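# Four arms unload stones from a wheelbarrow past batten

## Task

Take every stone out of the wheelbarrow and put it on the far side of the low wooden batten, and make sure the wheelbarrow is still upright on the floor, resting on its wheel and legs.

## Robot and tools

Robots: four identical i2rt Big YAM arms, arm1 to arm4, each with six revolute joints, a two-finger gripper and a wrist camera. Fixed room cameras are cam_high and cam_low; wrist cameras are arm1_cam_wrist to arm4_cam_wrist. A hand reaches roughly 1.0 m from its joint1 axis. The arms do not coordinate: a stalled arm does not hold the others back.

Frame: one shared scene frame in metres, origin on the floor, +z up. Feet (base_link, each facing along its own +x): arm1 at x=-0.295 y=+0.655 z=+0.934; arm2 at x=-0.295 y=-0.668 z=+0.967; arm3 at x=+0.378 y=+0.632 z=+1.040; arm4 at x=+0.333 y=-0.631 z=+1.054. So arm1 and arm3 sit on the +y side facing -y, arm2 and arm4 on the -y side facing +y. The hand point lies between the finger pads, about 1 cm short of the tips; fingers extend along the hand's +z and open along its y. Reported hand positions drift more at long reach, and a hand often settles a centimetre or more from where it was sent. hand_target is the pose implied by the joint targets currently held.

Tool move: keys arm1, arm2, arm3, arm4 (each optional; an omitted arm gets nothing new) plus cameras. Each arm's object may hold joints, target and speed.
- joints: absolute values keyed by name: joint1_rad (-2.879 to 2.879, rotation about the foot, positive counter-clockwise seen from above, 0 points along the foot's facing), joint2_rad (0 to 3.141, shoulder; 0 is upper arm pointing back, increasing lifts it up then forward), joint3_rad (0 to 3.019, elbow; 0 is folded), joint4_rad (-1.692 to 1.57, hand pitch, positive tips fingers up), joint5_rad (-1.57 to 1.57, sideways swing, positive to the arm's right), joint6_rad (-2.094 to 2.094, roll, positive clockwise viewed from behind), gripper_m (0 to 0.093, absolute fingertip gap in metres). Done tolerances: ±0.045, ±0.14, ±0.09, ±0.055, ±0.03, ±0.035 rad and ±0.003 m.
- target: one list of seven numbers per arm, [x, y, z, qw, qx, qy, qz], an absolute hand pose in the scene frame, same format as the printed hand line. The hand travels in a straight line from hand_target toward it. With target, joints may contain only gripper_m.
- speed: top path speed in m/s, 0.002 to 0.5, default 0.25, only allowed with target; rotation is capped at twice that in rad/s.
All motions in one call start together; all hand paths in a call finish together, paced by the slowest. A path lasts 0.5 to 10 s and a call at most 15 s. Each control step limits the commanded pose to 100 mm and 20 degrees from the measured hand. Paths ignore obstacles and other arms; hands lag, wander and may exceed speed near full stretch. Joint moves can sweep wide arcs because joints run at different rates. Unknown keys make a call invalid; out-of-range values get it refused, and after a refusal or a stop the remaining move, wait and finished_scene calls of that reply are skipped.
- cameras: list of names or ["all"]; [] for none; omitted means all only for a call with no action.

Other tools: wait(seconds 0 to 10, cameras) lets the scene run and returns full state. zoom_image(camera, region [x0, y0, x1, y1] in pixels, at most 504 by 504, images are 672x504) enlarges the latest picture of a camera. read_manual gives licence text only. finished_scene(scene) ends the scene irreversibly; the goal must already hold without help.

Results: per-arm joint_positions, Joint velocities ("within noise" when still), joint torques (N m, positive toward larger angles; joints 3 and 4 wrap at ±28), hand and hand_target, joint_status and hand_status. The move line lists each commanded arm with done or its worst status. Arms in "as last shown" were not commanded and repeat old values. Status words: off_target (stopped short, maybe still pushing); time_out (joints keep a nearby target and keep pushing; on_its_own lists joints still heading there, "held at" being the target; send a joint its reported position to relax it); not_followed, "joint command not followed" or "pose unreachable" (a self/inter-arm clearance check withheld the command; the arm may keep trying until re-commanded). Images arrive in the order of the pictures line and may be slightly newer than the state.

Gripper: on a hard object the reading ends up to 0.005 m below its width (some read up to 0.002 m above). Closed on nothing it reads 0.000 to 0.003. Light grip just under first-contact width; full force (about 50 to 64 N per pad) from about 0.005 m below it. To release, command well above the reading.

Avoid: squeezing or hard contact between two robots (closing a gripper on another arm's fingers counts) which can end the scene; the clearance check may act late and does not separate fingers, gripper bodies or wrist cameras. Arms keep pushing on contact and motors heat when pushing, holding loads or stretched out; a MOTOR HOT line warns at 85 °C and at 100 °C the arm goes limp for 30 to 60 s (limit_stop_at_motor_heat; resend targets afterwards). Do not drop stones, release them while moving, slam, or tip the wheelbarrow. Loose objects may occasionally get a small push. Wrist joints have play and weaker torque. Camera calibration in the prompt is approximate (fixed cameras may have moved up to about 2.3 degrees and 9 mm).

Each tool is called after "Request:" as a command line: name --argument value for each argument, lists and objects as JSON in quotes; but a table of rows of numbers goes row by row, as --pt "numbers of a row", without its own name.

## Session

Request:
move

Request:
zoom_image --camera "cam_high" --region '[230, 140, 450, 350]'

Request:
zoom_image --camera "cam_low" --region '[300, 130, 540, 350]'

Scene clock: 0.00 s.
Joint torques (N m): no reading
Heat: arm1: hottest joint2_rad 34 °C; arm2: hottest joint5_rad 35 °C; arm3: hottest joint3_rad 34 °C; arm4: hottest joint3_rad 33 °C.
Joint velocities: within noise
arm1.joint_positions: joint1_rad=-0.054 joint2_rad=+0.561 joint3_rad=+1.334 joint4_rad=-1.495 joint5_rad=+0.014 joint6_rad=-0.183 gripper_m=+0.09396
arm1.joint_status: not commanded
arm1.hand: x=-0.2975 y=+0.4627 z=+1.4289 quat_wxyz=(-0.257, -0.587, -0.695, +0.326) (m; scene frame)
arm1.hand_target: x=-0.2975 y=+0.4646 z=+1.4375 quat_wxyz=(-0.263, -0.584, -0.692, +0.333) (m; scene frame)
arm1.hand_status: not commanded
arm2.joint_positions: joint1_rad=-0.251 joint2_rad=+0.494 joint3_rad=+1.425 joint4_rad=-1.247 joint5_rad=-0.242 joint6_rad=+0.054 gripper_m=+0.09396
arm2.joint_status: not commanded
arm2.hand: x=-0.2892 y=-0.4917 z=+1.5699 quat_wxyz=(-0.395, +0.527, -0.607, -0.445) (m; scene frame)
arm2.hand_target: x=-0.2903 y=-0.4960 z=+1.5772 quat_wxyz=(-0.401, +0.524, -0.602, -0.449) (m; scene frame)
arm2.hand_status: not commanded
arm3.joint_positions: joint1_rad=-0.768 joint2_rad=+0.588 joint3_rad=+1.445 joint4_rad=-1.368 joint5_rad=-0.163 joint6_rad=+0.167 gripper_m=+0.09396
arm3.joint_status: not commanded
arm3.hand: x=+0.2458 y=+0.4723 z=+1.6077 quat_wxyz=(-0.290, -0.810, -0.290, +0.419) (m; scene frame)
arm3.hand_target: x=+0.2484 y=+0.4748 z=+1.6172 quat_wxyz=(-0.294, -0.804, -0.289, +0.429) (m; scene frame)
arm3.hand_status: not commanded
arm4.joint_positions: joint1_rad=-0.743 joint2_rad=+0.438 joint3_rad=+1.396 joint4_rad=-1.483 joint5_rad=+0.285 joint6_rad=+0.248 gripper_m=+0.09396
arm4.joint_status: not commanded
arm4.hand: x=+0.4573 y=-0.5609 z=+1.5999 quat_wxyz=(-0.484, +0.195, -0.838, -0.159) (m; scene frame)
arm4.hand_target: x=+0.4553 y=-0.5633 z=+1.6093 quat_wxyz=(-0.493, +0.192, -0.833, -0.165) (m; scene frame)
arm4.hand_status: not commanded
pictures: arm1_cam_wrist, arm2_cam_wrist, arm3_cam_wrist, arm4_cam_wrist, cam_high, cam_low
camera_calibration:
arm1_cam_wrist: T_world_to_cam=[[-0.985384, -0.097499, 0.139689, -0.446728], [-0.126615, 0.967772, -0.217681, -0.168102], [-0.113963, -0.232186, -0.965972, 1.57706], [0, 0, 0, 1]] pos_world=[-0.281756, 0.4853, 1.54921]
arm2_cam_wrist: T_world_to_cam=[[0.992322, -0.0297486, -0.120054, 0.462738], [-0.0964553, -0.793723, -0.600583, 0.530326], [-0.0774231, 0.607552, -0.790498, 1.64263], [0, 0, 0, 1]] pos_world=[-0.280855, -0.563285, 1.67255]
arm3_cam_wrist: T_world_to_cam=[[-0.722031, 0.656153, -0.219397, 0.222041], [0.679193, 0.61182, -0.405429, 0.202633], [-0.131792, -0.441746, -0.887407, 1.78891], [0, 0, 0, 1]] pos_world=[0.258458, 0.520576, 1.71836]
arm4_cam_wrist: T_world_to_cam=[[0.474622, -0.877496, -0.0688074, -0.60109], [-0.812786, -0.406934, -0.416873, 0.81362], [0.337804, 0.253783, -0.906357, 1.56306], [0, 0, 0, 1]] pos_world=[0.418582, -0.593043, 1.71451]

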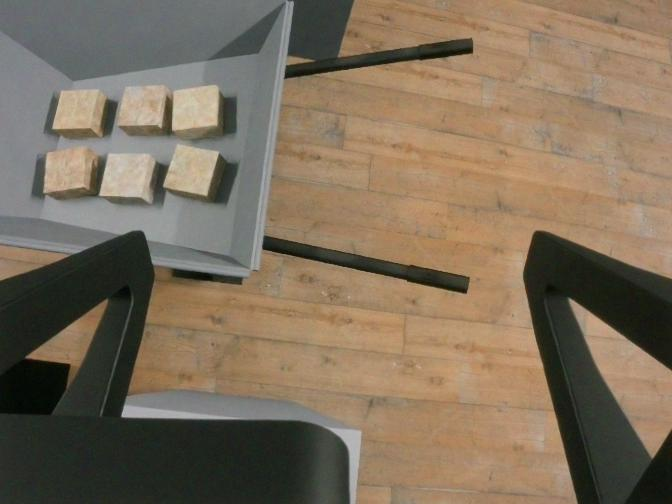

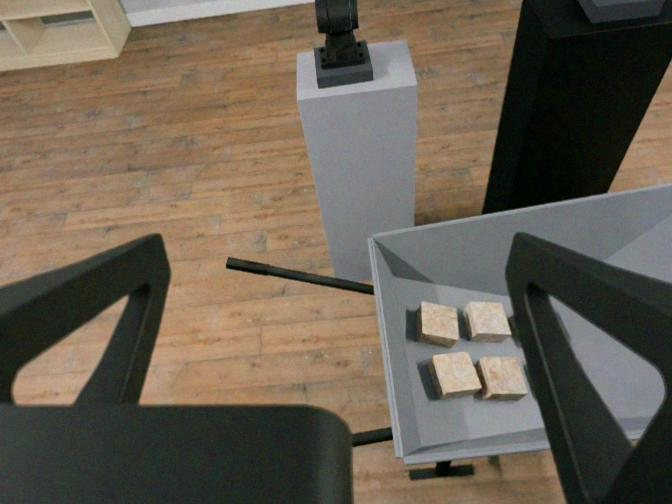

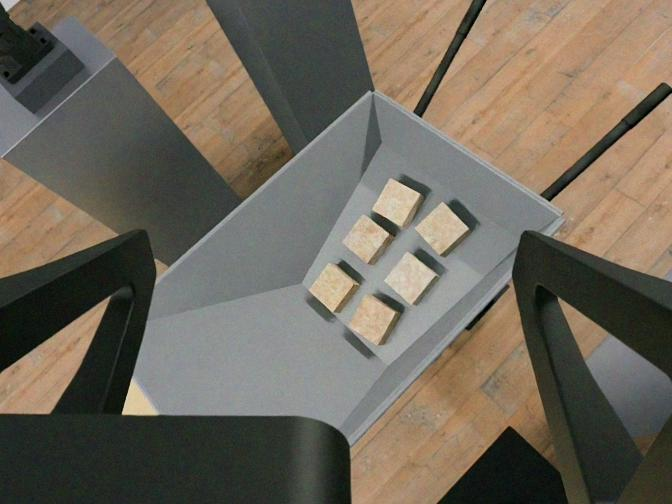

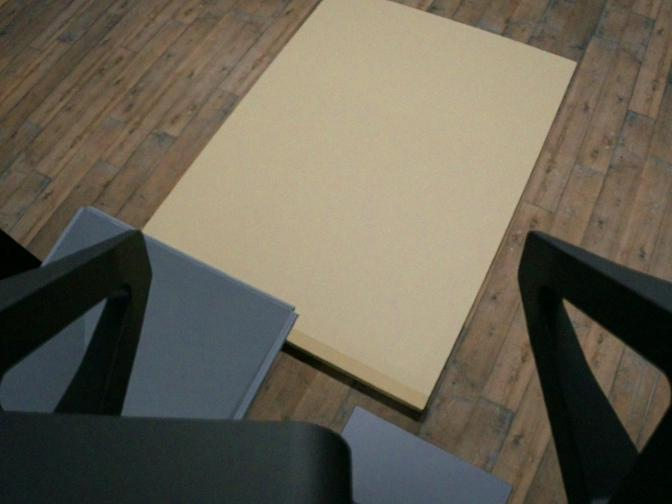

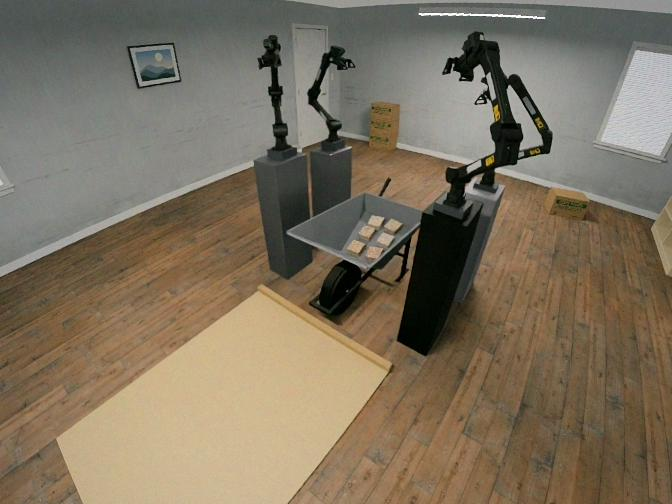

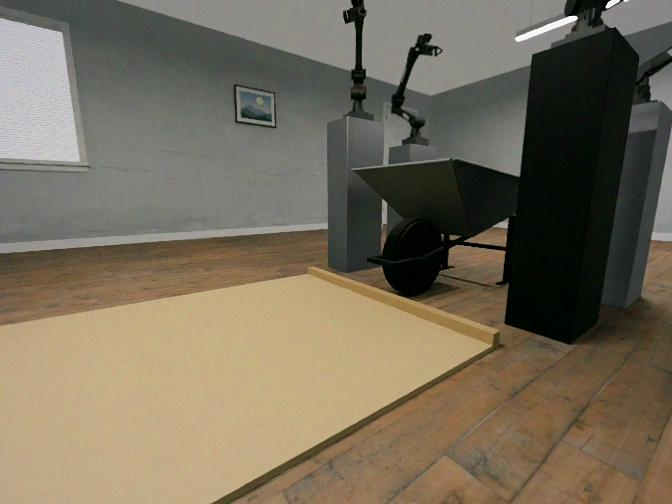

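Scaled by 2.291 from the camera's 672x504 image, which has a finer 960x720 frame.

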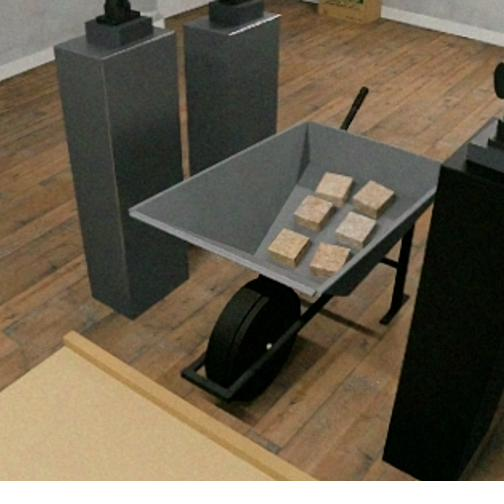

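Scaled by 2.100 from the camera's 672x504 image, which has a finer 960x720 frame.

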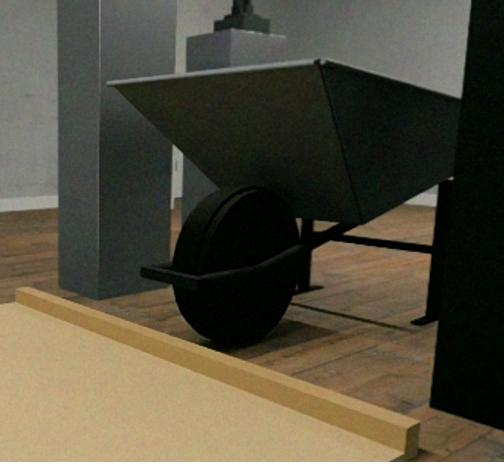

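Request:
move --arm1 '{"joints": {"joint1_rad": -1.25, "joint2_rad": 1.9, "joint3_rad": 0.95, "joint4_rad": 0.6, "joint5_rad": -1.1, "joint6_rad": 0.75}}' --arm2 '{"joints": {"joint1_rad": 1.25, "joint2_rad": 1.9, "joint3_rad": 1.0, "joint4_rad": 0.6, "joint5_rad": 1.1, "joint6_rad": -0.75}}' --arm3 '{"joints": {"joint1_rad": 0.8}}'

Request:
move --arm1 '{"joints": {"joint1_rad": -1.289, "joint2_rad": 3.09, "joint3_rad": 1.02, "joint4_rad": 1.48, "joint5_rad": -1.11, "joint6_rad": 0.80}}' --arm2 '{"joints": {"joint1_rad": 1.289, "joint2_rad": 3.12, "joint3_rad": 1.12, "joint4_rad": 1.34, "joint5_rad": 1.13, "joint6_rad": -0.75}}' --cameras '["arm1_cam_wrist", "arm2_cam_wrist"]'

Scene clock: 4.50 s.
Joint torques (N m): arm1=[-1.03 -14.21 7.9 3.07 -0.35 -0.12] | arm2=[0.21 -15.62 5.5 2.5 0.23 -0.11] | arm3=[1.03 3.25 9.61 1.62 -0.07 -0.07] | arm4=[-0.79 6.07 7.12 1.95 -0.03 -0.03]
Heat: arm1: hottest joint2_rad 34 °C; arm2: hottest joint5_rad 35 °C; arm3: hottest joint3_rad 35 °C; arm4: hottest joint3_rad 33 °C.
move: arm1 done; arm2 done; arm3 done
Joint velocities: within noise
arm1.joint_positions: joint1_rad=-1.256 joint2_rad=+1.889 joint3_rad=+0.949 joint4_rad=+0.577 joint5_rad=-1.095 joint6_rad=+0.748 gripper_m=+0.09398
arm1.joint_status: all done
arm1.hand: x=-0.7779 y=+0.3123 z=+1.0448 quat_wxyz=(-0.621, -0.744, -0.155, +0.190) (m; scene frame)
arm1.hand_target: x=-0.7767 y=+0.3088 z=+1.0425 quat_wxyz=(-0.624, -0.742, -0.157, +0.189) (m; scene frame)
arm1.hand_status: not commanded
arm2.joint_positions: joint1_rad=+1.245 joint2_rad=+1.885 joint3_rad=+1.009 joint4_rad=+0.577 joint5_rad=+1.090 joint6_rad=-0.741 gripper_m=+0.09398
arm2.joint_status: all done
arm2.hand: x=-0.8053 y=-0.3272 z=+1.0997 quat_wxyz=(-0.622, +0.733, -0.163, -0.221) (m; scene frame)
arm2.hand_target: x=-0.8046 y=-0.3300 z=+1.0912 quat_wxyz=(-0.624, +0.735, -0.155, -0.215) (m; scene frame)
arm2.hand_status: not commanded
arm3.joint_positions: joint1_rad=+0.792 joint2_rad=+0.588 joint3_rad=+1.445 joint4_rad=-1.368 joint5_rad=-0.163 joint6_rad=+0.167 gripper_m=+0.09398
arm3.joint_status: all done
arm3.hand: x=+0.5379 y=+0.5020 z=+1.6080 quat_wxyz=(-0.501, -0.371, -0.776, +0.097) (m; scene frame)
arm3.hand_target: x=+0.5364 y=+0.5058 z=+1.6175 quat_wxyz=(-0.511, -0.364, -0.772, +0.098) (m; scene frame)
arm3.hand_status: not commanded
arm4: as last shown
camera_calibration:
arm1_cam_wrist: T_world_to_cam=[[-0.458244, 0.173749, -0.871679, 0.50093], [0.769402, 0.568554, -0.291148, 0.73143], [0.445009, -0.804088, -0.39422, 1.13238], [0, 0, 0, 1]] pos_world=[-0.837134, 0.407637, 1.09601]
arm2_cam_wrist: T_world_to_cam=[[0.503179, 0.189211, 0.843214, -0.458236], [0.769496, -0.542171, -0.337529, 0.819153], [0.393302, 0.818688, -0.418406, 1.17005], [0, 0, 0, 1]] pos_world=[-0.859944, -0.427081, 1.15244]
arm3_cam_wrist: T_world_to_cam=[[-0.664311, -0.716299, -0.213557, 1.06212], [-0.605709, 0.683299, -0.407701, 0.645151], [0.437959, -0.141487, -0.887791, 1.38423], [0, 0, 0, 1]] pos_world=[0.490118, 0.515814, 1.71876]
arm4_cam_wrist: T_world_to_cam=[[0.474622, -0.877496, -0.0688074, -0.60109], [-0.812786, -0.406934, -0.416873, 0.81362], [0.337804, 0.253783, -0.906357, 1.56306], [0, 0, 0, 1]] pos_world=[0.418582, -0.593043, 1.71451]

Scene clock: 6.30 s.
Joint torques (N m): arm1=[-2.26 -11.87 -2.03 2.95 -0.42 -0.14] | arm2=[0.73 -13.1 -1.35 2.28 0.36 -0.01] | arm3=[1.03 3.19 9.59 1.62 -0.08 -0.07] | arm4=[-0.79 6.07 7.13 1.94 -0.03 -0.03]
Heat: arm1: hottest joint2_rad 34 °C; arm2: hottest joint5_rad 35 °C; arm3: hottest joint3_rad 36 °C; arm4: hottest joint3_rad 34 °C.
move: arm1 done; arm2 done
Joint velocities: within noise
arm1.joint_positions: joint1_rad=-1.287 joint2_rad=+3.080 joint3_rad=+1.017 joint4_rad=+1.459 joint5_rad=-1.107 joint6_rad=+0.791 gripper_m=+0.09398
arm1.joint_status: all done
arm1.hand: x=-0.5766 y=+0.3959 z=+0.6008 quat_wxyz=(-0.607, -0.787, -0.066, +0.091) (m; scene frame)
arm1.hand_target: x=-0.5754 y=+0.3968 z=+0.6002 quat_wxyz=(-0.609, -0.785, -0.066, +0.093) (m; scene frame)
arm1.hand_status: not commanded
arm2.joint_positions: joint1_rad=+1.280 joint2_rad=+3.107 joint3_rad=+1.114 joint4_rad=+1.319 joint5_rad=+1.128 joint6_rad=-0.741 gripper_m=+0.09398
arm2.joint_status: all done
arm2.hand: x=-0.5929 y=-0.4077 z=+0.6038 quat_wxyz=(-0.604, +0.791, -0.061, -0.077) (m; scene frame)
arm2.hand_target: x=-0.5933 y=-0.4110 z=+0.6018 quat_wxyz=(-0.606, +0.789, -0.058, -0.082) (m; scene frame)
arm2.hand_status: not commanded
arm3, arm4: as last shown
pictures: arm1_cam_wrist, arm2_cam_wrist
camera_calibration:
arm1_cam_wrist: T_world_to_cam=[[-0.204343, 0.248606, -0.946805, 0.353574], [0.828941, 0.558403, -0.0322835, 0.282671], [0.520673, -0.791442, -0.320186, 0.929117], [0, 0, 0, 1]] pos_world=[-0.645833, 0.489597, 0.641381]
arm2_cam_wrist: T_world_to_cam=[[0.178506, 0.279632, 0.943367, -0.347869], [0.827306, -0.561663, 0.00994311, 0.261138], [0.532635, 0.778679, -0.331602, 0.958861], [0, 0, 0, 1]] pos_world=[-0.664668, -0.502698, 0.643531]

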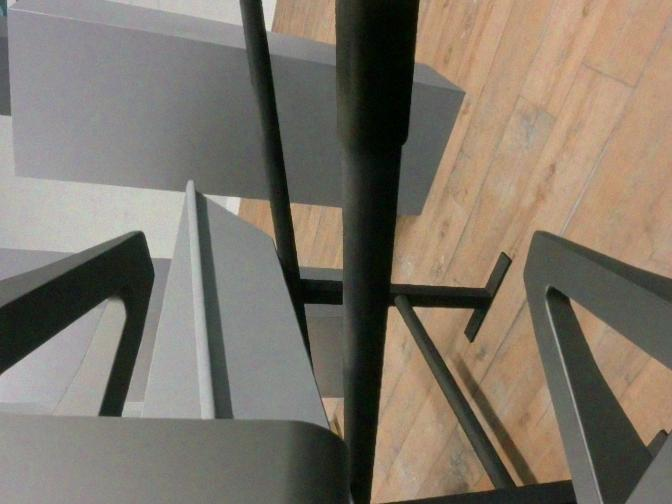

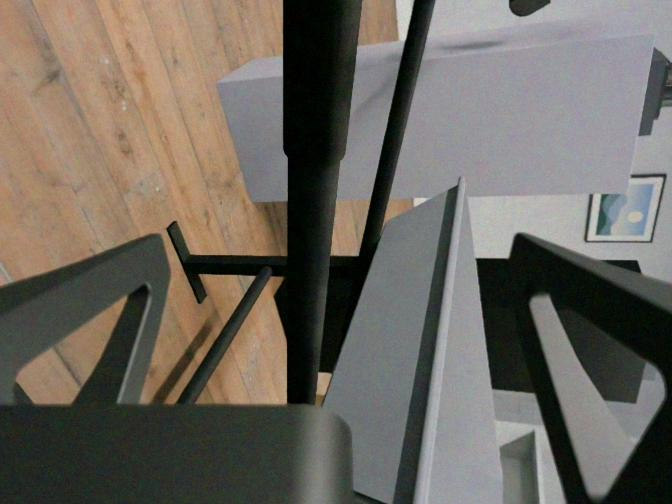

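Request:
move --arm1 '{"target": [-0.595, 0.250, 0.540, 0.6387, 0.7611, 0.0728, -0.0867], "speed": 0.12}' --arm2 '{"target": [-0.597, -0.244, 0.545, 0.6116, -0.7828, 0.0700, 0.0900], "speed": 0.12}' --cameras '["arm1_cam_wrist", "arm2_cam_wrist"]'

Scene clock: 11.93 s.
Joint torques (N m): arm1=[-1.96 -14.04 0.87 1.46 -0.1 -0.19] | arm2=[-0.79 -15.09 0.69 0.85 0.06 -0.09] | arm3=[1.03 3.25 9.61 1.61 -0.08 -0.07] | arm4=[-0.79 6.12 7.16 1.94 -0.03 -0.03]
Heat: arm1: hottest joint2_rad 35 °C; arm2: hottest joint5_rad 35 °C; arm3: hottest joint3_rad 37 °C; arm4: hottest joint3_rad 34 °C.
move: arm1 off_target; arm2 off_target
Joint velocities: within noise
arm1.joint_positions: joint1_rad=-0.941 joint2_rad=+3.136 joint3_rad=+1.353 joint4_rad=+1.364 joint5_rad=-0.842 joint6_rad=+1.004 gripper_m=+0.09398
arm1.joint_status: not commanded
arm1.hand: x=-0.6025 y=+0.2455 z=+0.5525 quat_wxyz=(-0.601, -0.790, -0.095, +0.080) (m; scene frame)
arm1.hand_target: x=-0.5951 y=+0.2503 z=+0.5414 quat_wxyz=(-0.595, -0.796, -0.087, +0.069) (m; scene frame)
arm1.hand_status: off_target (0.015 m and 6.0 deg from the pose sent, 0.159 m and 4.8 deg at the start; a joint's target at an end of its range on 58 of 77 steps)
arm2.joint_positions: joint1_rad=+0.880 joint2_rad=+3.114 joint3_rad=+1.395 joint4_rad=+1.167 joint5_rad=+0.760 joint6_rad=-0.903 gripper_m=+0.09398
arm2.joint_status: not commanded
arm2.hand: x=-0.6099 y=-0.2400 z=+0.5613 quat_wxyz=(-0.555, +0.822, -0.099, -0.081) (m; scene frame)
arm2.hand_target: x=-0.5968 y=-0.2447 z=+0.5471 quat_wxyz=(-0.547, +0.830, -0.089, -0.062) (m; scene frame)
arm2.hand_status: off_target (0.021 m and 8.6 deg from the pose sent, 0.174 m and 2.2 deg at the start; a joint's target at an end of its range on 72 of 77 steps)
arm3, arm4: as last shown
pictures: arm1_cam_wrist, arm2_cam_wrist
camera_calibration:
arm1_cam_wrist: T_world_to_cam=[[-0.235591, 0.253817, -0.938122, 0.315001], [0.795288, 0.605163, -0.035989, 0.356823], [0.558582, -0.754556, -0.344429, 0.835386], [0, 0, 0, 1]] pos_world=[-0.676197, 0.334457, 0.596082]
arm2_cam_wrist: T_world_to_cam=[[0.242885, 0.381436, 0.891916, -0.259022], [0.803179, -0.594674, 0.0355973, 0.332918], [0.543977, 0.707722, -0.450798, 0.880079], [0, 0, 0, 1]] pos_world=[-0.683223, -0.326074, 0.615913]

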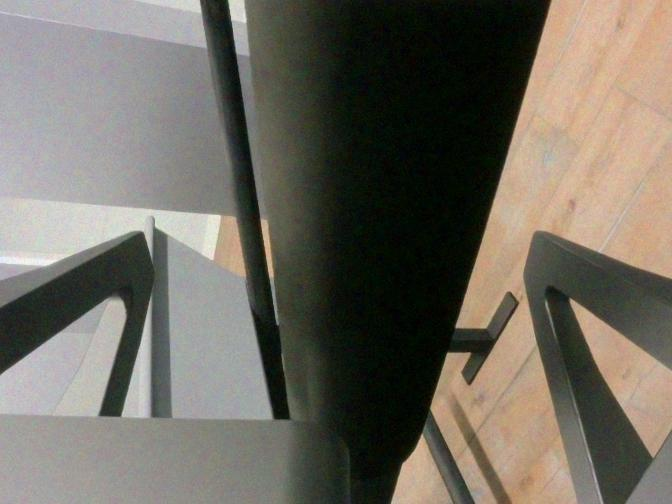

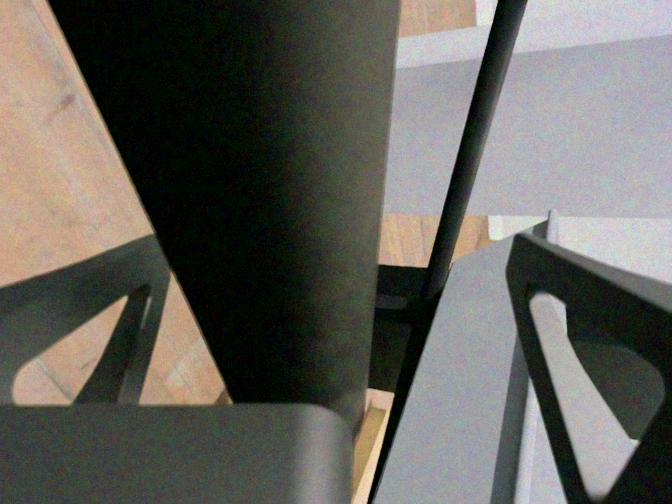

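Request:
move --arm1 '{"target": [-0.595, 0.252, 0.534, 0.6387, 0.7611, 0.0728, -0.0867], "speed": 0.06}' --arm2 '{"target": [-0.600, -0.258, 0.529, 0.5850, -0.8030, 0.0700, 0.0900], "speed": 0.06}' --cameras '["arm1_cam_wrist", "arm2_cam_wrist"]'

Scene clock: 15.00 s.
Joint torques (N m): arm1=[-1.96 -13.98 0.77 1.55 -0.19 -0.33] | arm2=[0.67 -15.03 0.57 0.68 0.08 0.26] | arm3=[1.03 3.14 9.59 1.61 -0.08 -0.07] | arm4=[-0.79 6.07 7.15 1.92 -0.03 -0.03]
Heat: arm1: hottest joint2_rad 35 °C; arm2: hottest joint5_rad 35 °C; arm3: hottest joint3_rad 38 °C; arm4: hottest joint3_rad 34 °C.
move: arm1 off_target; arm2 off_target
Joint velocities: within noise
arm1.joint_positions: joint1_rad=-0.941 joint2_rad=+3.136 joint3_rad=+1.356 joint4_rad=+1.329 joint5_rad=-0.842 joint6_rad=+0.995 gripper_m=+0.09398
arm1.joint_status: not commanded
arm1.hand: x=-0.6014 y=+0.2463 z=+0.5468 quat_wxyz=(-0.594, -0.796, -0.091, +0.072) (m; scene frame)
arm1.hand_target: x=-0.5950 y=+0.2522 z=+0.5358 quat_wxyz=(-0.587, -0.802, -0.089, +0.066) (m; scene frame)
arm1.hand_status: off_target (0.015 m and 7.1 deg from the pose sent, 0.021 m and 6.0 deg at the start; a joint's target at an end of its range on 51 of 51 steps)
arm2.joint_positions: joint1_rad=+0.880 joint2_rad=+3.114 joint3_rad=+1.395 joint4_rad=+1.078 joint5_rad=+0.738 joint6_rad=-0.876 gripper_m=+0.09398
arm2.joint_status: not commanded
arm2.hand: x=-0.6056 y=-0.2470 z=+0.5452 quat_wxyz=(-0.528, +0.842, -0.090, -0.065) (m; scene frame)
arm2.hand_target: x=-0.5997 y=-0.2584 z=+0.5310 quat_wxyz=(-0.518, +0.849, -0.087, -0.061) (m; scene frame)
arm2.hand_status: off_target (0.020 m and 8.7 deg from the pose sent, 0.038 m and 5.4 deg at the start; a joint's target at an end of its range on 51 of 51 steps)
arm3, arm4: as last shown
pictures: arm1_cam_wrist, arm2_cam_wrist
camera_calibration:
arm1_cam_wrist: T_world_to_cam=[[-0.22098, 0.272096, -0.936553, 0.313058], [0.7941, 0.607691, -0.0108162, 0.34012], [0.566192, -0.746107, -0.350359, 0.839071], [0, 0, 0, 1]] pos_world=[-0.675985, 0.334167, 0.590851]
arm2_cam_wrist: T_world_to_cam=[[0.209636, 0.442327, 0.872009, -0.237158], [0.804281, -0.585172, 0.103475, 0.291792], [0.556045, 0.679648, -0.478428, 0.890833], [0, 0, 0, 1]] pos_world=[-0.680308, -0.329803, 0.60281]

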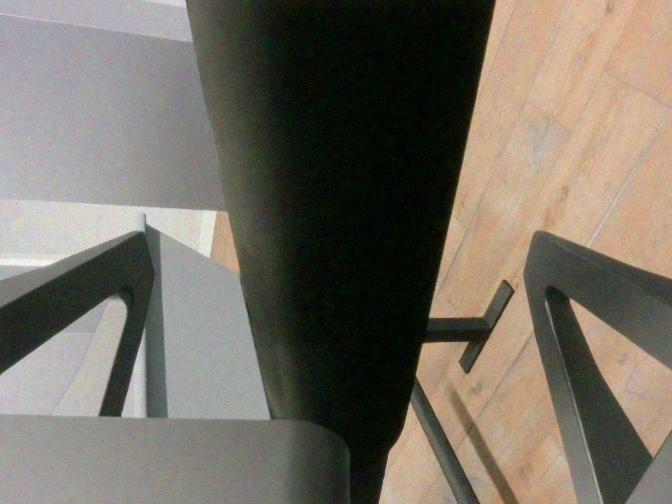

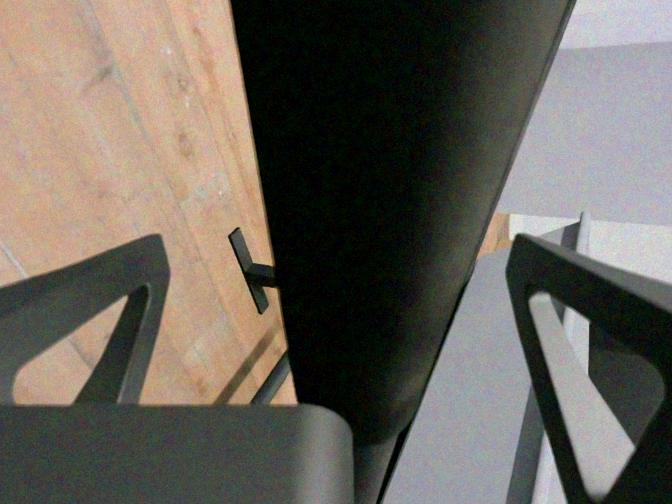

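Request:
move --arm2 '{"target": [-0.600, -0.272, 0.533, 0.5850, -0.8030, 0.0700, 0.0900], "speed": 0.06}'

Request:
move --arm1 '{"joints": {"gripper_m": 0.012}}' --arm2 '{"joints": {"gripper_m": 0.012}}' --cameras '["arm1_cam_wrist", "arm2_cam_wrist"]'

Scene clock: 17.67 s.
Joint torques (N m): arm1=[-1.96 -14.04 0.79 1.55 -0.19 -0.33] | arm2=[1.2 -15.03 -0.36 1.76 0.31 0.28] | arm3=[1.03 3.19 9.59 1.61 -0.07 -0.07] | arm4=[-0.79 6.07 7.13 1.92 -0.02 -0.03]
Heat: arm1: hottest joint2_rad 35 °C; arm2: hottest joint5_rad 35 °C; arm3: hottest joint3_rad 38 °C; arm4: hottest joint3_rad 34 °C.
move: arm2 off_target
Joint velocities: within noise
arm1, arm3, arm4: as last shown
arm1.hand: x=-0.6016 y=+0.2462 z=+0.5468 quat_wxyz=(-0.594, -0.796, -0.092, +0.072) (m; scene frame)
arm1.hand_target: x=-0.5951 y=+0.2521 z=+0.5359 quat_wxyz=(-0.587, -0.802, -0.089, +0.066) (m; scene frame)
arm2.joint_positions: joint1_rad=+0.903 joint2_rad=+3.114 joint3_rad=+1.385 joint4_rad=+1.078 joint5_rad=+0.763 joint6_rad=-0.862 gripper_m=+0.09398
arm2.joint_status: not commanded
arm2.hand: x=-0.6073 y=-0.2567 z=+0.5457 quat_wxyz=(-0.530, +0.841, -0.089, -0.062) (m; scene frame)
arm2.hand_target: x=-0.5999 y=-0.2717 z=+0.5348 quat_wxyz=(-0.524, +0.845, -0.087, -0.061) (m; scene frame)
arm2.hand_status: off_target (0.021 m and 8.5 deg from the pose sent, 0.028 m and 8.7 deg at the start; a joint's target at an end of its range on 59 of 59 steps)
camera_calibration:
arm1_cam_wrist: T_world_to_cam=[[-0.22129, 0.271885, -0.936541, 0.313011], [0.794061, 0.607735, -0.0111934, 0.340443], [0.566126, -0.746147, -0.350379, 0.839069], [0, 0, 0, 1]] pos_world=[-0.676085, 0.334067, 0.590951]
arm2_cam_wrist: T_world_to_cam=[[0.206321, 0.437909, 0.875024, -0.237847], [0.802078, -0.5879, 0.105095, 0.284564], [0.560449, 0.680154, -0.472533, 0.898101], [0, 0, 0, 1]] pos_world=[-0.682509, -0.339397, 0.602598]
arm3_cam_wrist: T_world_to_cam=[[-0.664311, -0.716299, -0.213557, 1.06212], [-0.605709, 0.683299, -0.407701, 0.645151], [0.437959, -0.141487, -0.887791, 1.38423], [0, 0, 0, 1]] pos_world=[0.490118, 0.515814, 1.71876]
arm4_cam_wrist: T_world_to_cam=[[0.474622, -0.877496, -0.0688074, -0.60109], [-0.812786, -0.406934, -0.416873, 0.81362], [0.337804, 0.253783, -0.906357, 1.56306], [0, 0, 0, 1]] pos_world=[0.418582, -0.593043, 1.71451]

Scene clock: 18.40 s.
Joint torques (N m): arm1=[-2.02 -14.1 0.8 1.62 -0.21 -0.32] | arm2=[1.2 -14.51 -0.32 1.26 -0.16 0.25] | arm3=[1.03 3.19 9.61 1.61 -0.08 -0.07] | arm4=[-0.73 6.01 7.15 1.95 -0.03 -0.03]
Heat: arm1: hottest joint2_rad 35 °C; arm2: hottest joint5_rad 35 °C; arm3: hottest joint3_rad 39 °C; arm4: hottest joint3_rad 34 °C.
move: arm1 off_target; arm2 off_target
Joint velocities: within noise
arm1.joint_positions: joint1_rad=-0.941 joint2_rad=+3.136 joint3_rad=+1.356 joint4_rad=+1.327 joint5_rad=-0.842 joint6_rad=+0.995 gripper_m=+0.03079
arm1.joint_status: gripper_m off_target (ended at +0.03081, target +0.01200)
arm1.hand: x=-0.6015 y=+0.2463 z=+0.5465 quat_wxyz=(-0.594, -0.796, -0.091, +0.071) (m; scene frame)
arm1.hand_target: x=-0.5950 y=+0.2521 z=+0.5358 quat_wxyz=(-0.587, -0.802, -0.089, +0.065) (m; scene frame)
arm1.hand_status: not commanded
arm2.joint_positions: joint1_rad=+0.903 joint2_rad=+3.107 joint3_rad=+1.385 joint4_rad=+1.089 joint5_rad=+0.784 joint6_rad=-0.861 gripper_m=+0.03209
arm2.joint_status: gripper_m off_target (ended at +0.03212, target +0.01200)
arm2.hand: x=-0.6083 y=-0.2528 z=+0.5525 quat_wxyz=(-0.540, +0.834, -0.098, -0.062) (m; scene frame)
arm2.hand_target: x=-0.5985 y=-0.2715 z=+0.5352 quat_wxyz=(-0.526, +0.844, -0.089, -0.058) (m; scene frame)
arm2.hand_status: not commanded
arm3, arm4: as last shown
pictures: arm1_cam_wrist, arm2_cam_wrist
camera_calibration:
arm1_cam_wrist: T_world_to_cam=[[-0.220066, 0.272789, -0.936567, 0.313242], [0.794075, 0.607745, -0.00956945, 0.339424], [0.566583, -0.74581, -0.350358, 0.839222], [0, 0, 0, 1]] pos_world=[-0.676084, 0.334168, 0.590649]
arm2_cam_wrist: T_world_to_cam=[[0.220248, 0.415474, 0.882537, -0.246612], [0.792463, -0.60376, 0.0864645, 0.287334], [0.568765, 0.680334, -0.462225, 0.898682], [0, 0, 0, 1]] pos_world=[-0.684525, -0.335462, 0.608193]

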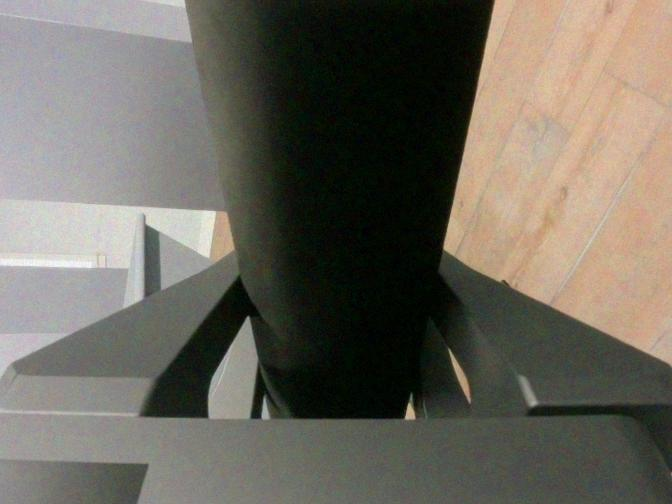

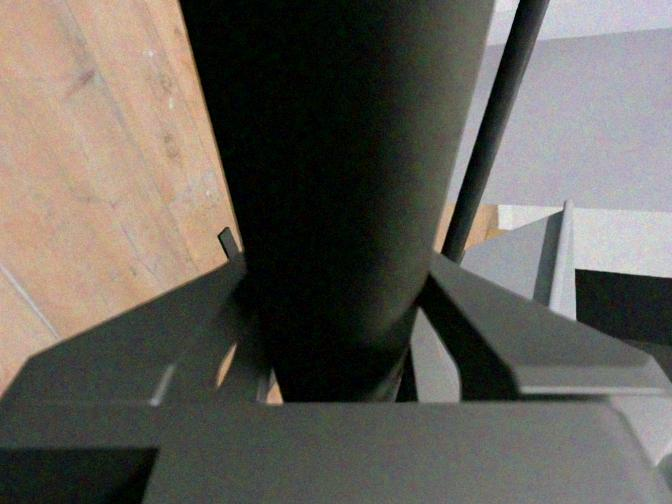

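Request:
move --arm1 '{"target": [-0.605, 0.244, 0.73, 0.6005, 0.7825, 0.1005, -0.1309], "speed": 0.1}' --arm2 '{"target": [-0.610, -0.255, 0.73, 0.6005, -0.7825, 0.1005, 0.1309], "speed": 0.1}'

Request:
move --arm1 '{"target": [-0.555, 0.243, 0.845, 0.5920, 0.7715, 0.1421, -0.1852], "speed": 0.12}' --arm2 '{"target": [-0.560, -0.255, 0.845, 0.5920, -0.7715, 0.1421, 0.1852], "speed": 0.12}' --cameras '["cam_high", "cam_low"]'

Scene clock: 22.80 s.
Joint torques (N m): arm1=[-6.89 -23.71 -8.47 8.85 -0.95 -0.1] | arm2=[4.01 -24.23 -6.75 9.14 0.95 -0.2] | arm3=[1.03 3.19 9.59 1.62 -0.07 -0.07] | arm4=[-0.73 6.12 7.13 1.92 -0.03 -0.03]
Heat: arm1: hottest joint2_rad 36 °C; arm2: hottest joint2_rad 35 °C; arm3: hottest joint3_rad 39 °C; arm4: hottest joint3_rad 34 °C.
move: arm1 off_target; arm2 off_target
Joint velocities: within noise
arm1.joint_positions: joint1_rad=-0.816 joint2_rad=+3.015 joint3_rad=+1.121 joint4_rad=+1.362 joint5_rad=-0.696 joint6_rad=+0.978 gripper_m=+0.03078
arm1.joint_status: not commanded
arm1.hand: x=-0.5412 y=+0.2446 z=+0.5824 quat_wxyz=(-0.552, -0.826, -0.097, +0.068) (m; scene frame)
arm1.hand_target: x=-0.5794 y=+0.2407 z=+0.6585 quat_wxyz=(-0.597, -0.785, -0.104, +0.131) (m; scene frame)
arm1.hand_status: off_target (0.161 m and 10.4 deg from the pose sent, 0.184 m and 7.2 deg at the start; pose on its path clipped on 49 of 84 steps)
arm2.joint_positions: joint1_rad=+0.813 joint2_rad=+3.094 joint3_rad=+1.213 joint4_rad=+1.318 joint5_rad=+0.700 joint6_rad=-0.934 gripper_m=+0.03209
arm2.joint_status: not commanded
arm2.hand: x=-0.5472 y=-0.2637 z=+0.5773 quat_wxyz=(-0.543, +0.831, -0.098, -0.072) (m; scene frame)
arm2.hand_target: x=-0.5849 y=-0.2550 z=+0.6534 quat_wxyz=(-0.594, +0.786, -0.107, -0.135) (m; scene frame)
arm2.hand_status: off_target (0.165 m and 11.0 deg from the pose sent, 0.178 m and 12.1 deg at the start; pose on its path clipped on 49 of 84 steps)
arm3, arm4: as last shown
camera_calibration:
arm1_cam_wrist: T_world_to_cam=[[-0.224564, 0.367455, -0.902523, 0.315052], [0.793125, 0.60702, 0.0497993, 0.258044], [0.566148, -0.70463, -0.427752, 0.851145], [0, 0, 0, 1]] pos_world=[-0.615786, 0.327338, 0.63557]
arm2_cam_wrist: T_world_to_cam=[[0.230674, 0.407801, 0.883452, -0.274326], [0.799959, -0.596368, 0.0664093, 0.247871], [0.553945, 0.691407, -0.463791, 0.878454], [0, 0, 0, 1]] pos_world=[-0.621622, -0.347676, 0.633312]
arm3_cam_wrist: T_world_to_cam=[[-0.664311, -0.716299, -0.213557, 1.06212], [-0.605709, 0.683299, -0.407701, 0.645151], [0.437959, -0.141487, -0.887791, 1.38423], [0, 0, 0, 1]] pos_world=[0.490118, 0.515814, 1.71876]
arm4_cam_wrist: T_world_to_cam=[[0.474622, -0.877496, -0.0688074, -0.60109], [-0.812786, -0.406934, -0.416873, 0.81362], [0.337804, 0.253783, -0.906357, 1.56306], [0, 0, 0, 1]] pos_world=[0.418582, -0.593043, 1.71451]

Scene clock: 26.63 s.
Joint torques (N m): arm1=[-5.77 -23.88 -10.21 9.03 -0.44 -0.85] | arm2=[2.96 -24.64 -9.03 8.47 0.39 0.63] | arm3=[1.03 3.19 9.61 1.61 -0.08 -0.07] | arm4=[-0.79 6.07 7.12 1.94 -0.03 -0.03]
Heat: arm1: hottest joint2_rad 36 °C; arm2: hottest joint2_rad 36 °C; arm3: hottest joint3_rad 40 °C; arm4: hottest joint3_rad 35 °C.
move: arm1 off_target; arm2 off_target
Joint velocities: within noise
arm1.joint_positions: joint1_rad=-0.691 joint2_rad=+2.858 joint3_rad=+0.884 joint4_rad=+1.412 joint5_rad=-0.563 joint6_rad=+0.962 gripper_m=+0.03078
arm1.joint_status: not commanded
arm1.hand: x=-0.4894 y=+0.2467 z=+0.6405 quat_wxyz=(-0.521, -0.842, -0.119, +0.079) (m; scene frame)
arm1.hand_target: x=-0.5181 y=+0.2416 z=+0.7195 quat_wxyz=(-0.565, -0.794, -0.153, +0.163) (m; scene frame)
arm1.hand_status: off_target (0.215 m and 17.0 deg from the pose sent, 0.263 m and 16.4 deg at the start; pose on its path clipped on 110 of 115 steps; a joint's target at an end of its range on 97 of 115 steps)
arm2.joint_positions: joint1_rad=+0.696 joint2_rad=+2.973 joint3_rad=+0.997 joint4_rad=+1.410 joint5_rad=+0.589 joint6_rad=-0.933 gripper_m=+0.03208
arm2.joint_status: not commanded
arm2.hand: x=-0.4968 y=-0.2638 z=+0.6297 quat_wxyz=(-0.524, +0.839, -0.121, -0.081) (m; scene frame)
arm2.hand_target: x=-0.5235 y=-0.2558 z=+0.7085 quat_wxyz=(-0.566, +0.794, -0.153, -0.158) (m; scene frame)
arm2.hand_status: off_target (0.225 m and 16.4 deg from the pose sent, 0.268 m and 16.5 deg at the start; pose on its path clipped on 110 of 115 steps; a joint's target at an end of its range on 94 of 115 steps)
arm3: as last shown
arm4.joint_positions: joint1_rad=-0.743 joint2_rad=+0.438 joint3_rad=+1.396 joint4_rad=-1.483 joint5_rad=+0.285 joint6_rad=+0.248 gripper_m=+0.09396
arm4.joint_status: not commanded
arm4.hand: x=+0.4573 y=-0.5609 z=+1.5999 quat_wxyz=(-0.484, +0.195, -0.838, -0.159) (m; scene frame)
arm4.hand_target: x=+0.4553 y=-0.5633 z=+1.6093 quat_wxyz=(-0.493, +0.192, -0.833, -0.165) (m; scene frame)
arm4.hand_status: not commanded
pictures: cam_high, cam_low

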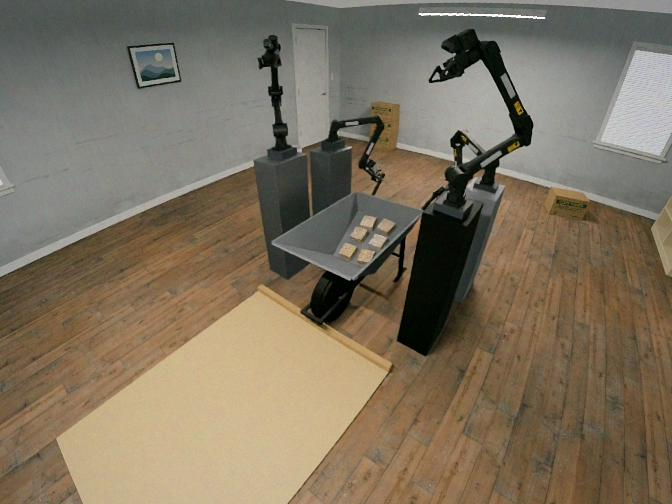

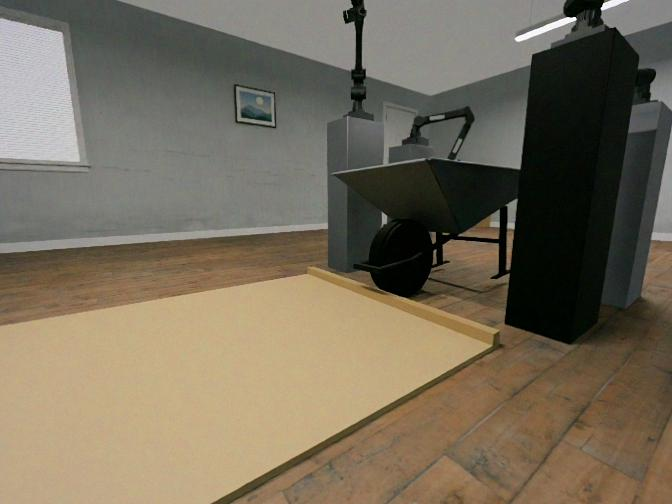

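Request:
move --arm1 '{"target": [-0.66, 0.243, 0.80, 0.5920, 0.7715, 0.1421, -0.1852], "speed": 0.15}' --arm2 '{"target": [-0.66, -0.255, 0.81, 0.5920, -0.7715, 0.1421, 0.1852], "speed": 0.15}' --cameras '["cam_low"]'

Scene clock: 29.23 s.
Joint torques (N m): arm1=[-9.52 -23.12 -4.16 6.76 -1.22 -0.76] | arm2=[6.59 -24.47 -4.01 6.37 1.61 0.55] | arm3=[1.08 3.19 9.59 1.62 -0.07 -0.07] | arm4=[-0.79 6.01 7.13 1.92 -0.03 -0.03]
Heat: arm1: hottest joint2_rad 37 °C; arm2: hottest joint2_rad 36 °C; arm3: hottest joint3_rad 40 °C; arm4: hottest joint3_rad 35 °C.
move: arm1 off_target; arm2 off_target
Joint velocities: within noise
arm1.joint_positions: joint1_rad=-0.804 joint2_rad=+2.862 joint3_rad=+0.968 joint4_rad=+1.392 joint5_rad=-0.675 joint6_rad=+0.930 gripper_m=+0.03078
arm1.joint_status: not commanded
arm1.hand: x=-0.5401 y=+0.2421 z=+0.6449 quat_wxyz=(-0.553, -0.819, -0.120, +0.094) (m; scene frame)
arm1.hand_target: x=-0.5979 y=+0.2422 z=+0.7136 quat_wxyz=(-0.587, -0.774, -0.143, +0.187) (m; scene frame)
arm1.hand_status: off_target (0.196 m and 12.8 deg from the pose sent, 0.234 m and 17.0 deg at the start; pose on its path clipped on 56 of 61 steps)
arm2.joint_positions: joint1_rad=+0.801 joint2_rad=+2.965 joint3_rad=+1.041 joint4_rad=+1.410 joint5_rad=+0.669 joint6_rad=-0.905 gripper_m=+0.03209
arm2.joint_status: not commanded
arm2.hand: x=-0.5425 y=-0.2673 z=+0.6389 quat_wxyz=(-0.548, +0.822, -0.115, -0.104) (m; scene frame)
arm2.hand_target: x=-0.5963 y=-0.2610 z=+0.7099 quat_wxyz=(-0.588, +0.774, -0.143, -0.187) (m; scene frame)
arm2.hand_status: off_target (0.208 m and 12.4 deg from the pose sent, 0.243 m and 16.4 deg at the start; pose on its path clipped on 57 of 61 steps)
arm3.joint_positions: joint1_rad=+0.792 joint2_rad=+0.588 joint3_rad=+1.445 joint4_rad=-1.368 joint5_rad=-0.163 joint6_rad=+0.167 gripper_m=+0.09398
arm3.joint_status: not commanded
arm3.hand: x=+0.5379 y=+0.5020 z=+1.6080 quat_wxyz=(-0.501, -0.371, -0.776, +0.097) (m; scene frame)
arm3.hand_target: x=+0.5364 y=+0.5058 z=+1.6175 quat_wxyz=(-0.511, -0.364, -0.772, +0.098) (m; scene frame)
arm3.hand_status: not commanded
arm4: as last shown
pictures: cam_low

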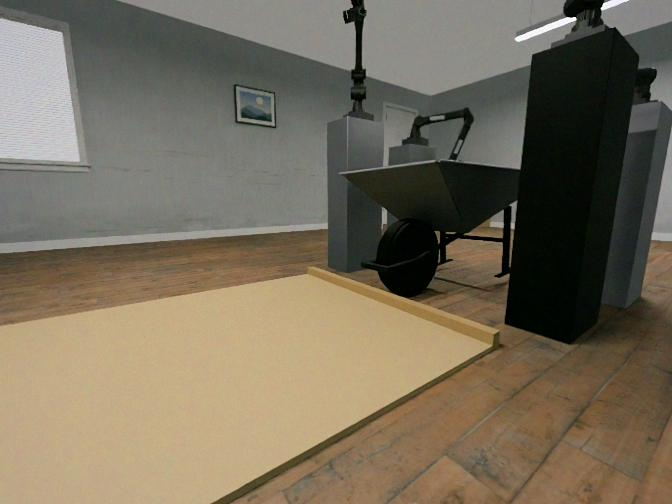

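Request:
move --arm1 '{"target": [-0.60, 0.243, 0.93, 0.5850, 0.7600, 0.1600, -0.2080], "speed": 0.15}' --arm2 '{"target": [-0.60, -0.255, 0.94, 0.5850, -0.7600, 0.1600, 0.2080], "speed": 0.15}' --cameras '["cam_low"]'

Scene clock: 32.27 s.
Joint torques (N m): arm1=[-5.77 -23.24 -9.66 9.35 -0.18 -1.07] | arm2=[3.49 -24.88 -8.73 8.49 0.34 0.98] | arm3=[1.08 3.19 9.59 1.61 -0.08 -0.07] | arm4=[-0.73 6.07 7.16 1.92 -0.03 -0.03]
Heat: arm1: hottest joint2_rad 37 °C; arm2: hottest joint2_rad 36 °C; arm3: hottest joint3_rad 41 °C; arm4: hottest joint3_rad 35 °C.
move: arm1 off_target; arm2 off_target
Joint velocities: within noise
arm1.joint_positions: joint1_rad=-0.728 joint2_rad=+2.843 joint3_rad=+0.894 joint4_rad=+1.405 joint5_rad=-0.587 joint6_rad=+0.930 gripper_m=+0.03078
arm1.joint_status: not commanded
arm1.hand: x=-0.5069 y=+0.2456 z=+0.6475 quat_wxyz=(-0.528, -0.835, -0.125, +0.093) (m; scene frame)
arm1.hand_target: x=-0.5363 y=+0.2412 z=+0.7270 quat_wxyz=(-0.567, -0.783, -0.170, +0.191) (m; scene frame)
arm1.hand_status: off_target (0.297 m and 17.5 deg from the pose sent, 0.291 m and 15.8 deg at the start; pose on its path clipped on 70 of 73 steps; a joint's target at an end of its range on 48 of 73 steps)
arm2.joint_positions: joint1_rad=+0.730 joint2_rad=+2.951 joint3_rad=+0.990 joint4_rad=+1.410 joint5_rad=+0.606 joint6_rad=-0.903 gripper_m=+0.03208
arm2.joint_status: not commanded
arm2.hand: x=-0.5123 y=-0.2650 z=+0.6397 quat_wxyz=(-0.529, +0.834, -0.125, -0.096) (m; scene frame)
arm2.hand_target: x=-0.5390 y=-0.2579 z=+0.7190 quat_wxyz=(-0.565, +0.785, -0.173, -0.187) (m; scene frame)
arm2.hand_status: off_target (0.313 m and 17.2 deg from the pose sent, 0.307 m and 15.4 deg at the start; pose on its path clipped on 70 of 73 steps; a joint's target at an end of its range on 57 of 73 steps)
arm3, arm4: as last shown
pictures: cam_low

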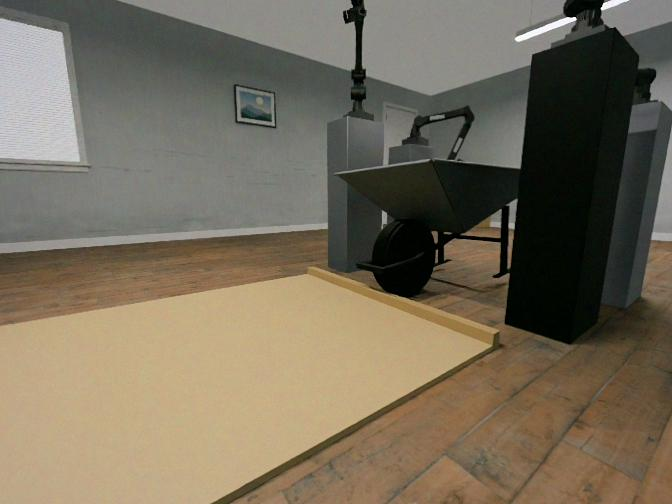

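Request:
move --arm1 '{"target": [-0.47, 0.240, 0.91, 0.5880, 0.7663, 0.1576, -0.2053], "speed": 0.12}' --arm2 '{"target": [-0.47, -0.255, 0.92, 0.5813, -0.7714, 0.1557, 0.2067], "speed": 0.12}'

Request:
move --arm1 '{"target": [-0.39, 0.240, 1.01, 0.5790, 0.7546, 0.1881, -0.2452], "speed": 0.12}' --arm2 '{"target": [-0.39, -0.255, 1.02, 0.5790, -0.7546, 0.1881, 0.2452], "speed": 0.12}' --cameras '["cam_low", "cam_high"]'

Scene clock: 44.20 s.
Joint torques (N m): arm1=[-5.19 -22.65 -7.3 8.91 -0.32 -0.34] | arm2=[2.08 -24.76 -7.66 8.2 0.03 0.23] | arm3=[1.03 3.19 9.61 1.61 -0.08 -0.07] | arm4=[-0.79 5.95 7.13 1.94 -0.03 -0.04]
Heat: arm1: hottest joint2_rad 39 °C; arm2: hottest joint2_rad 38 °C; arm3: hottest joint3_rad 42 °C; arm4: hottest joint3_rad 35 °C.
move: arm1 off_target; arm2 off_target
Joint velocities: within noise
arm1.joint_positions: joint1_rad=-0.530 joint2_rad=+2.450 joint3_rad=+0.517 joint4_rad=+1.416 joint5_rad=-0.382 joint6_rad=+0.935 gripper_m=+0.03089
arm1.joint_status: not commanded
arm1.hand: x=-0.4382 y=+0.2488 z=+0.7845 quat_wxyz=(-0.508, -0.837, -0.159, +0.127) (m; scene frame)
arm1.hand_target: x=-0.4599 y=+0.2416 z=+0.8668 quat_wxyz=(-0.572, -0.779, -0.165, +0.197) (m; scene frame)
arm1.hand_status: off_target (0.130 m and 15.2 deg from the pose sent, 0.265 m and 17.0 deg at the start; pose on its path clipped on 171 of 176 steps; a joint's target at an end of its range on 173 of 176 steps)
arm2.joint_positions: joint1_rad=+0.517 joint2_rad=+2.555 joint3_rad=+0.582 joint4_rad=+1.417 joint5_rad=+0.387 joint6_rad=-0.913 gripper_m=+0.03222
arm2.joint_status: not commanded
arm2.hand: x=-0.4419 y=-0.2641 z=+0.7793 quat_wxyz=(-0.495, +0.846, -0.159, -0.121) (m; scene frame)
arm2.hand_target: x=-0.4593 y=-0.2565 z=+0.8616 quat_wxyz=(-0.555, +0.793, -0.168, -0.188) (m; scene frame)
arm2.hand_status: off_target (0.144 m and 16.3 deg from the pose sent, 0.284 m and 16.1 deg at the start; pose on its path clipped on 171 of 176 steps; a joint's target at an end of its range on 173 of 176 steps)
arm3, arm4: as last shown
camera_calibration:
arm1_cam_wrist: T_world_to_cam=[[-0.386587, 0.429231, -0.816279, 0.36515], [0.775725, 0.630038, -0.0360826, 0.217777], [0.498799, -0.647157, -0.57653, 0.955111], [0, 0, 0, 1]] pos_world=[-0.504182, 0.324166, 0.856572]
arm2_cam_wrist: T_world_to_cam=[[0.378371, 0.476089, 0.793835, -0.323811], [0.781945, -0.623346, 0.00113758, 0.185717], [0.495375, 0.620305, -0.608132, 0.982022], [0, 0, 0, 1]] pos_world=[-0.50917, -0.339225, 0.85404]
arm3_cam_wrist: T_world_to_cam=[[-0.664311, -0.716299, -0.213557, 1.06212], [-0.605709, 0.683299, -0.407701, 0.645151], [0.437959, -0.141487, -0.887791, 1.38423], [0, 0, 0, 1]] pos_world=[0.490118, 0.515814, 1.71876]
arm4_cam_wrist: T_world_to_cam=[[0.474622, -0.877496, -0.0688074, -0.60109], [-0.812786, -0.406934, -0.416873, 0.81362], [0.337804, 0.253783, -0.906357, 1.56306], [0, 0, 0, 1]] pos_world=[0.418582, -0.593043, 1.71451]

Scene clock: 48.97 s.
Joint torques (N m): arm1=[-4.07 -19.37 0.8 6.52 0.02 -0.31] | arm2=[2.14 -23.24 -2.52 6.43 0.04 0.23] | arm3=[1.08 3.19 9.59 1.61 -0.07 -0.07] | arm4=[-0.73 6.07 7.13 1.92 -0.02 -0.03]
Heat: arm1: hottest joint2_rad 39 °C; arm2: hottest joint2_rad 39 °C; arm3: hottest joint3_rad 42 °C; arm4: hottest joint3_rad 36 °C.
move: arm1 off_target; arm2 off_target
Joint velocities: within noise
arm1.joint_positions: joint1_rad=-0.284 joint2_rad=+1.840 joint3_rad=+0.274 joint4_rad=+1.140 joint5_rad=-0.115 joint6_rad=+0.913 gripper_m=+0.03089
arm1.joint_status: not commanded
arm1.hand: x=-0.3751 y=+0.2493 z=+0.9313 quat_wxyz=(-0.510, -0.813, -0.204, +0.194) (m; scene frame)
arm1.hand_target: x=-0.3878 y=+0.2400 z=+1.0016 quat_wxyz=(-0.580, -0.753, -0.191, +0.244) (m; scene frame)
arm1.hand_status: off_target (0.081 m and 12.0 deg from the pose sent, 0.231 m and 18.8 deg at the start; pose on its path clipped on 105 of 143 steps; a joint's target at an end of its range on 62 of 143 steps)
arm2.joint_positions: joint1_rad=+0.254 joint2_rad=+2.019 joint3_rad=+0.305 joint4_rad=+1.278 joint5_rad=+0.109 joint6_rad=-0.913 gripper_m=+0.03222
arm2.joint_status: not commanded
arm2.hand: x=-0.3752 y=-0.2609 z=+0.9309 quat_wxyz=(-0.507, +0.816, -0.202, -0.192) (m; scene frame)
arm2.hand_target: x=-0.3874 y=-0.2550 z=+1.0076 quat_wxyz=(-0.579, +0.754, -0.192, -0.244) (m; scene frame)
arm2.hand_status: off_target (0.090 m and 12.5 deg from the pose sent, 0.246 m and 20.4 deg at the start; pose on its path clipped on 113 of 143 steps; a joint's target at an end of its range on 94 of 143 steps)
arm3, arm4: as last shown
pictures: cam_high, cam_low

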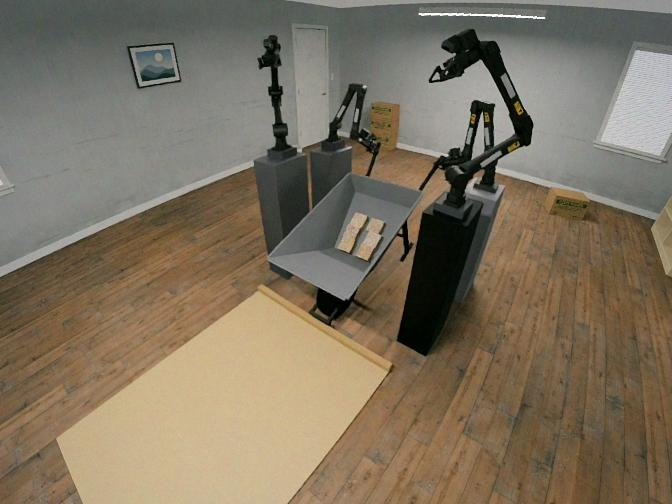

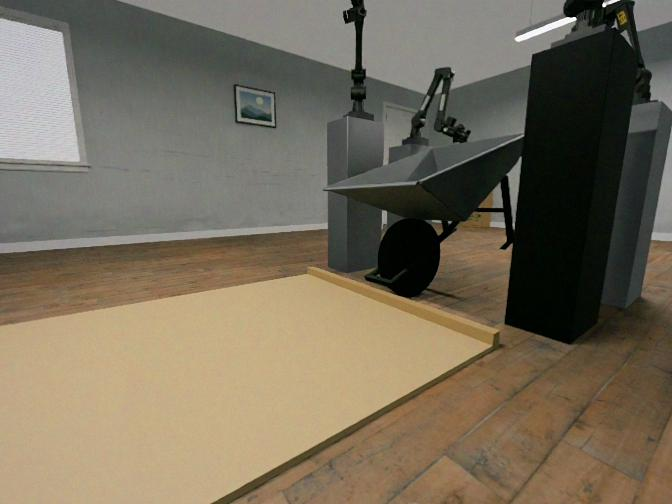

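Request:
move --arm1 '{"target": [-0.325, 0.240, 1.13, 0.5960, 0.7103, 0.2408, -0.2869], "speed": 0.12}' --arm2 '{"target": [-0.325, -0.255, 1.13, 0.5960, -0.7103, 0.2408, 0.2869], "speed": 0.12}' --cameras '["cam_low"]'

Scene clock: 52.53 s.
Joint torques (N m): arm1=[-2.2 -16.85 9.13 5.44 0.08 -0.63] | arm2=[0.03 -19.66 3.7 5.29 -0.55 0.55] | arm3=[0.97 3.19 9.61 1.62 -0.07 -0.07] | arm4=[-0.73 6.07 7.13 1.92 -0.03 -0.03]
Heat: arm1: hottest joint2_rad 39 °C; arm2: hottest joint2_rad 39 °C; arm3: hottest joint3_rad 43 °C; arm4: hottest joint3_rad 36 °C.
move: arm1 off_target; arm2 off_target
Joint velocities: within noise
arm1.joint_positions: joint1_rad=-0.079 joint2_rad=+1.270 joint3_rad=+0.268 joint4_rad=+0.635 joint5_rad=+0.086 joint6_rad=+0.858 gripper_m=+0.03089
arm1.joint_status: not commanded
arm1.hand: x=-0.3244 y=+0.2468 z=+1.0394 quat_wxyz=(-0.516, -0.783, -0.251, +0.243) (m; scene frame)
arm1.hand_target: x=-0.3255 y=+0.2387 z=+1.1217 quat_wxyz=(-0.595, -0.711, -0.240, +0.289) (m; scene frame)
arm1.hand_status: off_target (0.091 m and 13.5 deg from the pose sent, 0.205 m and 19.1 deg at the start; pose on its path clipped on 60 of 95 steps)
arm2.joint_positions: joint1_rad=+0.049 joint2_rad=+1.444 joint3_rad=+0.257 joint4_rad=+0.831 joint5_rad=-0.078 joint6_rad=-0.857 gripper_m=+0.03220
arm2.joint_status: not commanded
arm2.hand: x=-0.3229 y=-0.2555 z=+1.0453 quat_wxyz=(-0.523, +0.779, -0.251, -0.239) (m; scene frame)
arm2.hand_target: x=-0.3253 y=-0.2526 z=+1.1206 quat_wxyz=(-0.595, +0.711, -0.239, -0.288) (m; scene frame)
arm2.hand_status: off_target (0.085 m and 12.8 deg from the pose sent, 0.205 m and 19.7 deg at the start; pose on its path clipped on 58 of 95 steps)
arm3, arm4: as last shown
pictures: cam_low

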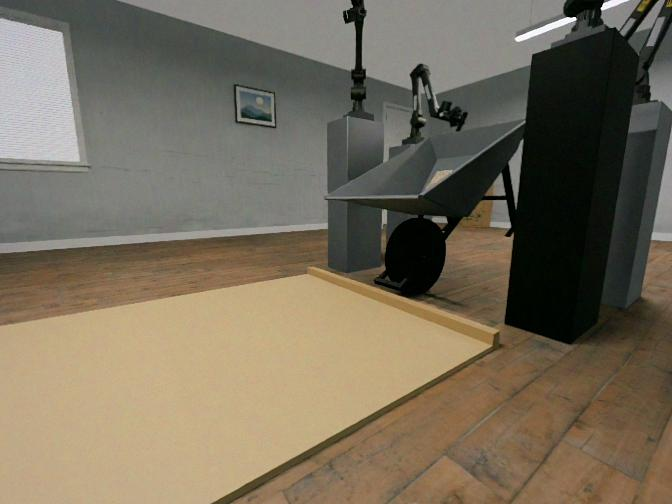

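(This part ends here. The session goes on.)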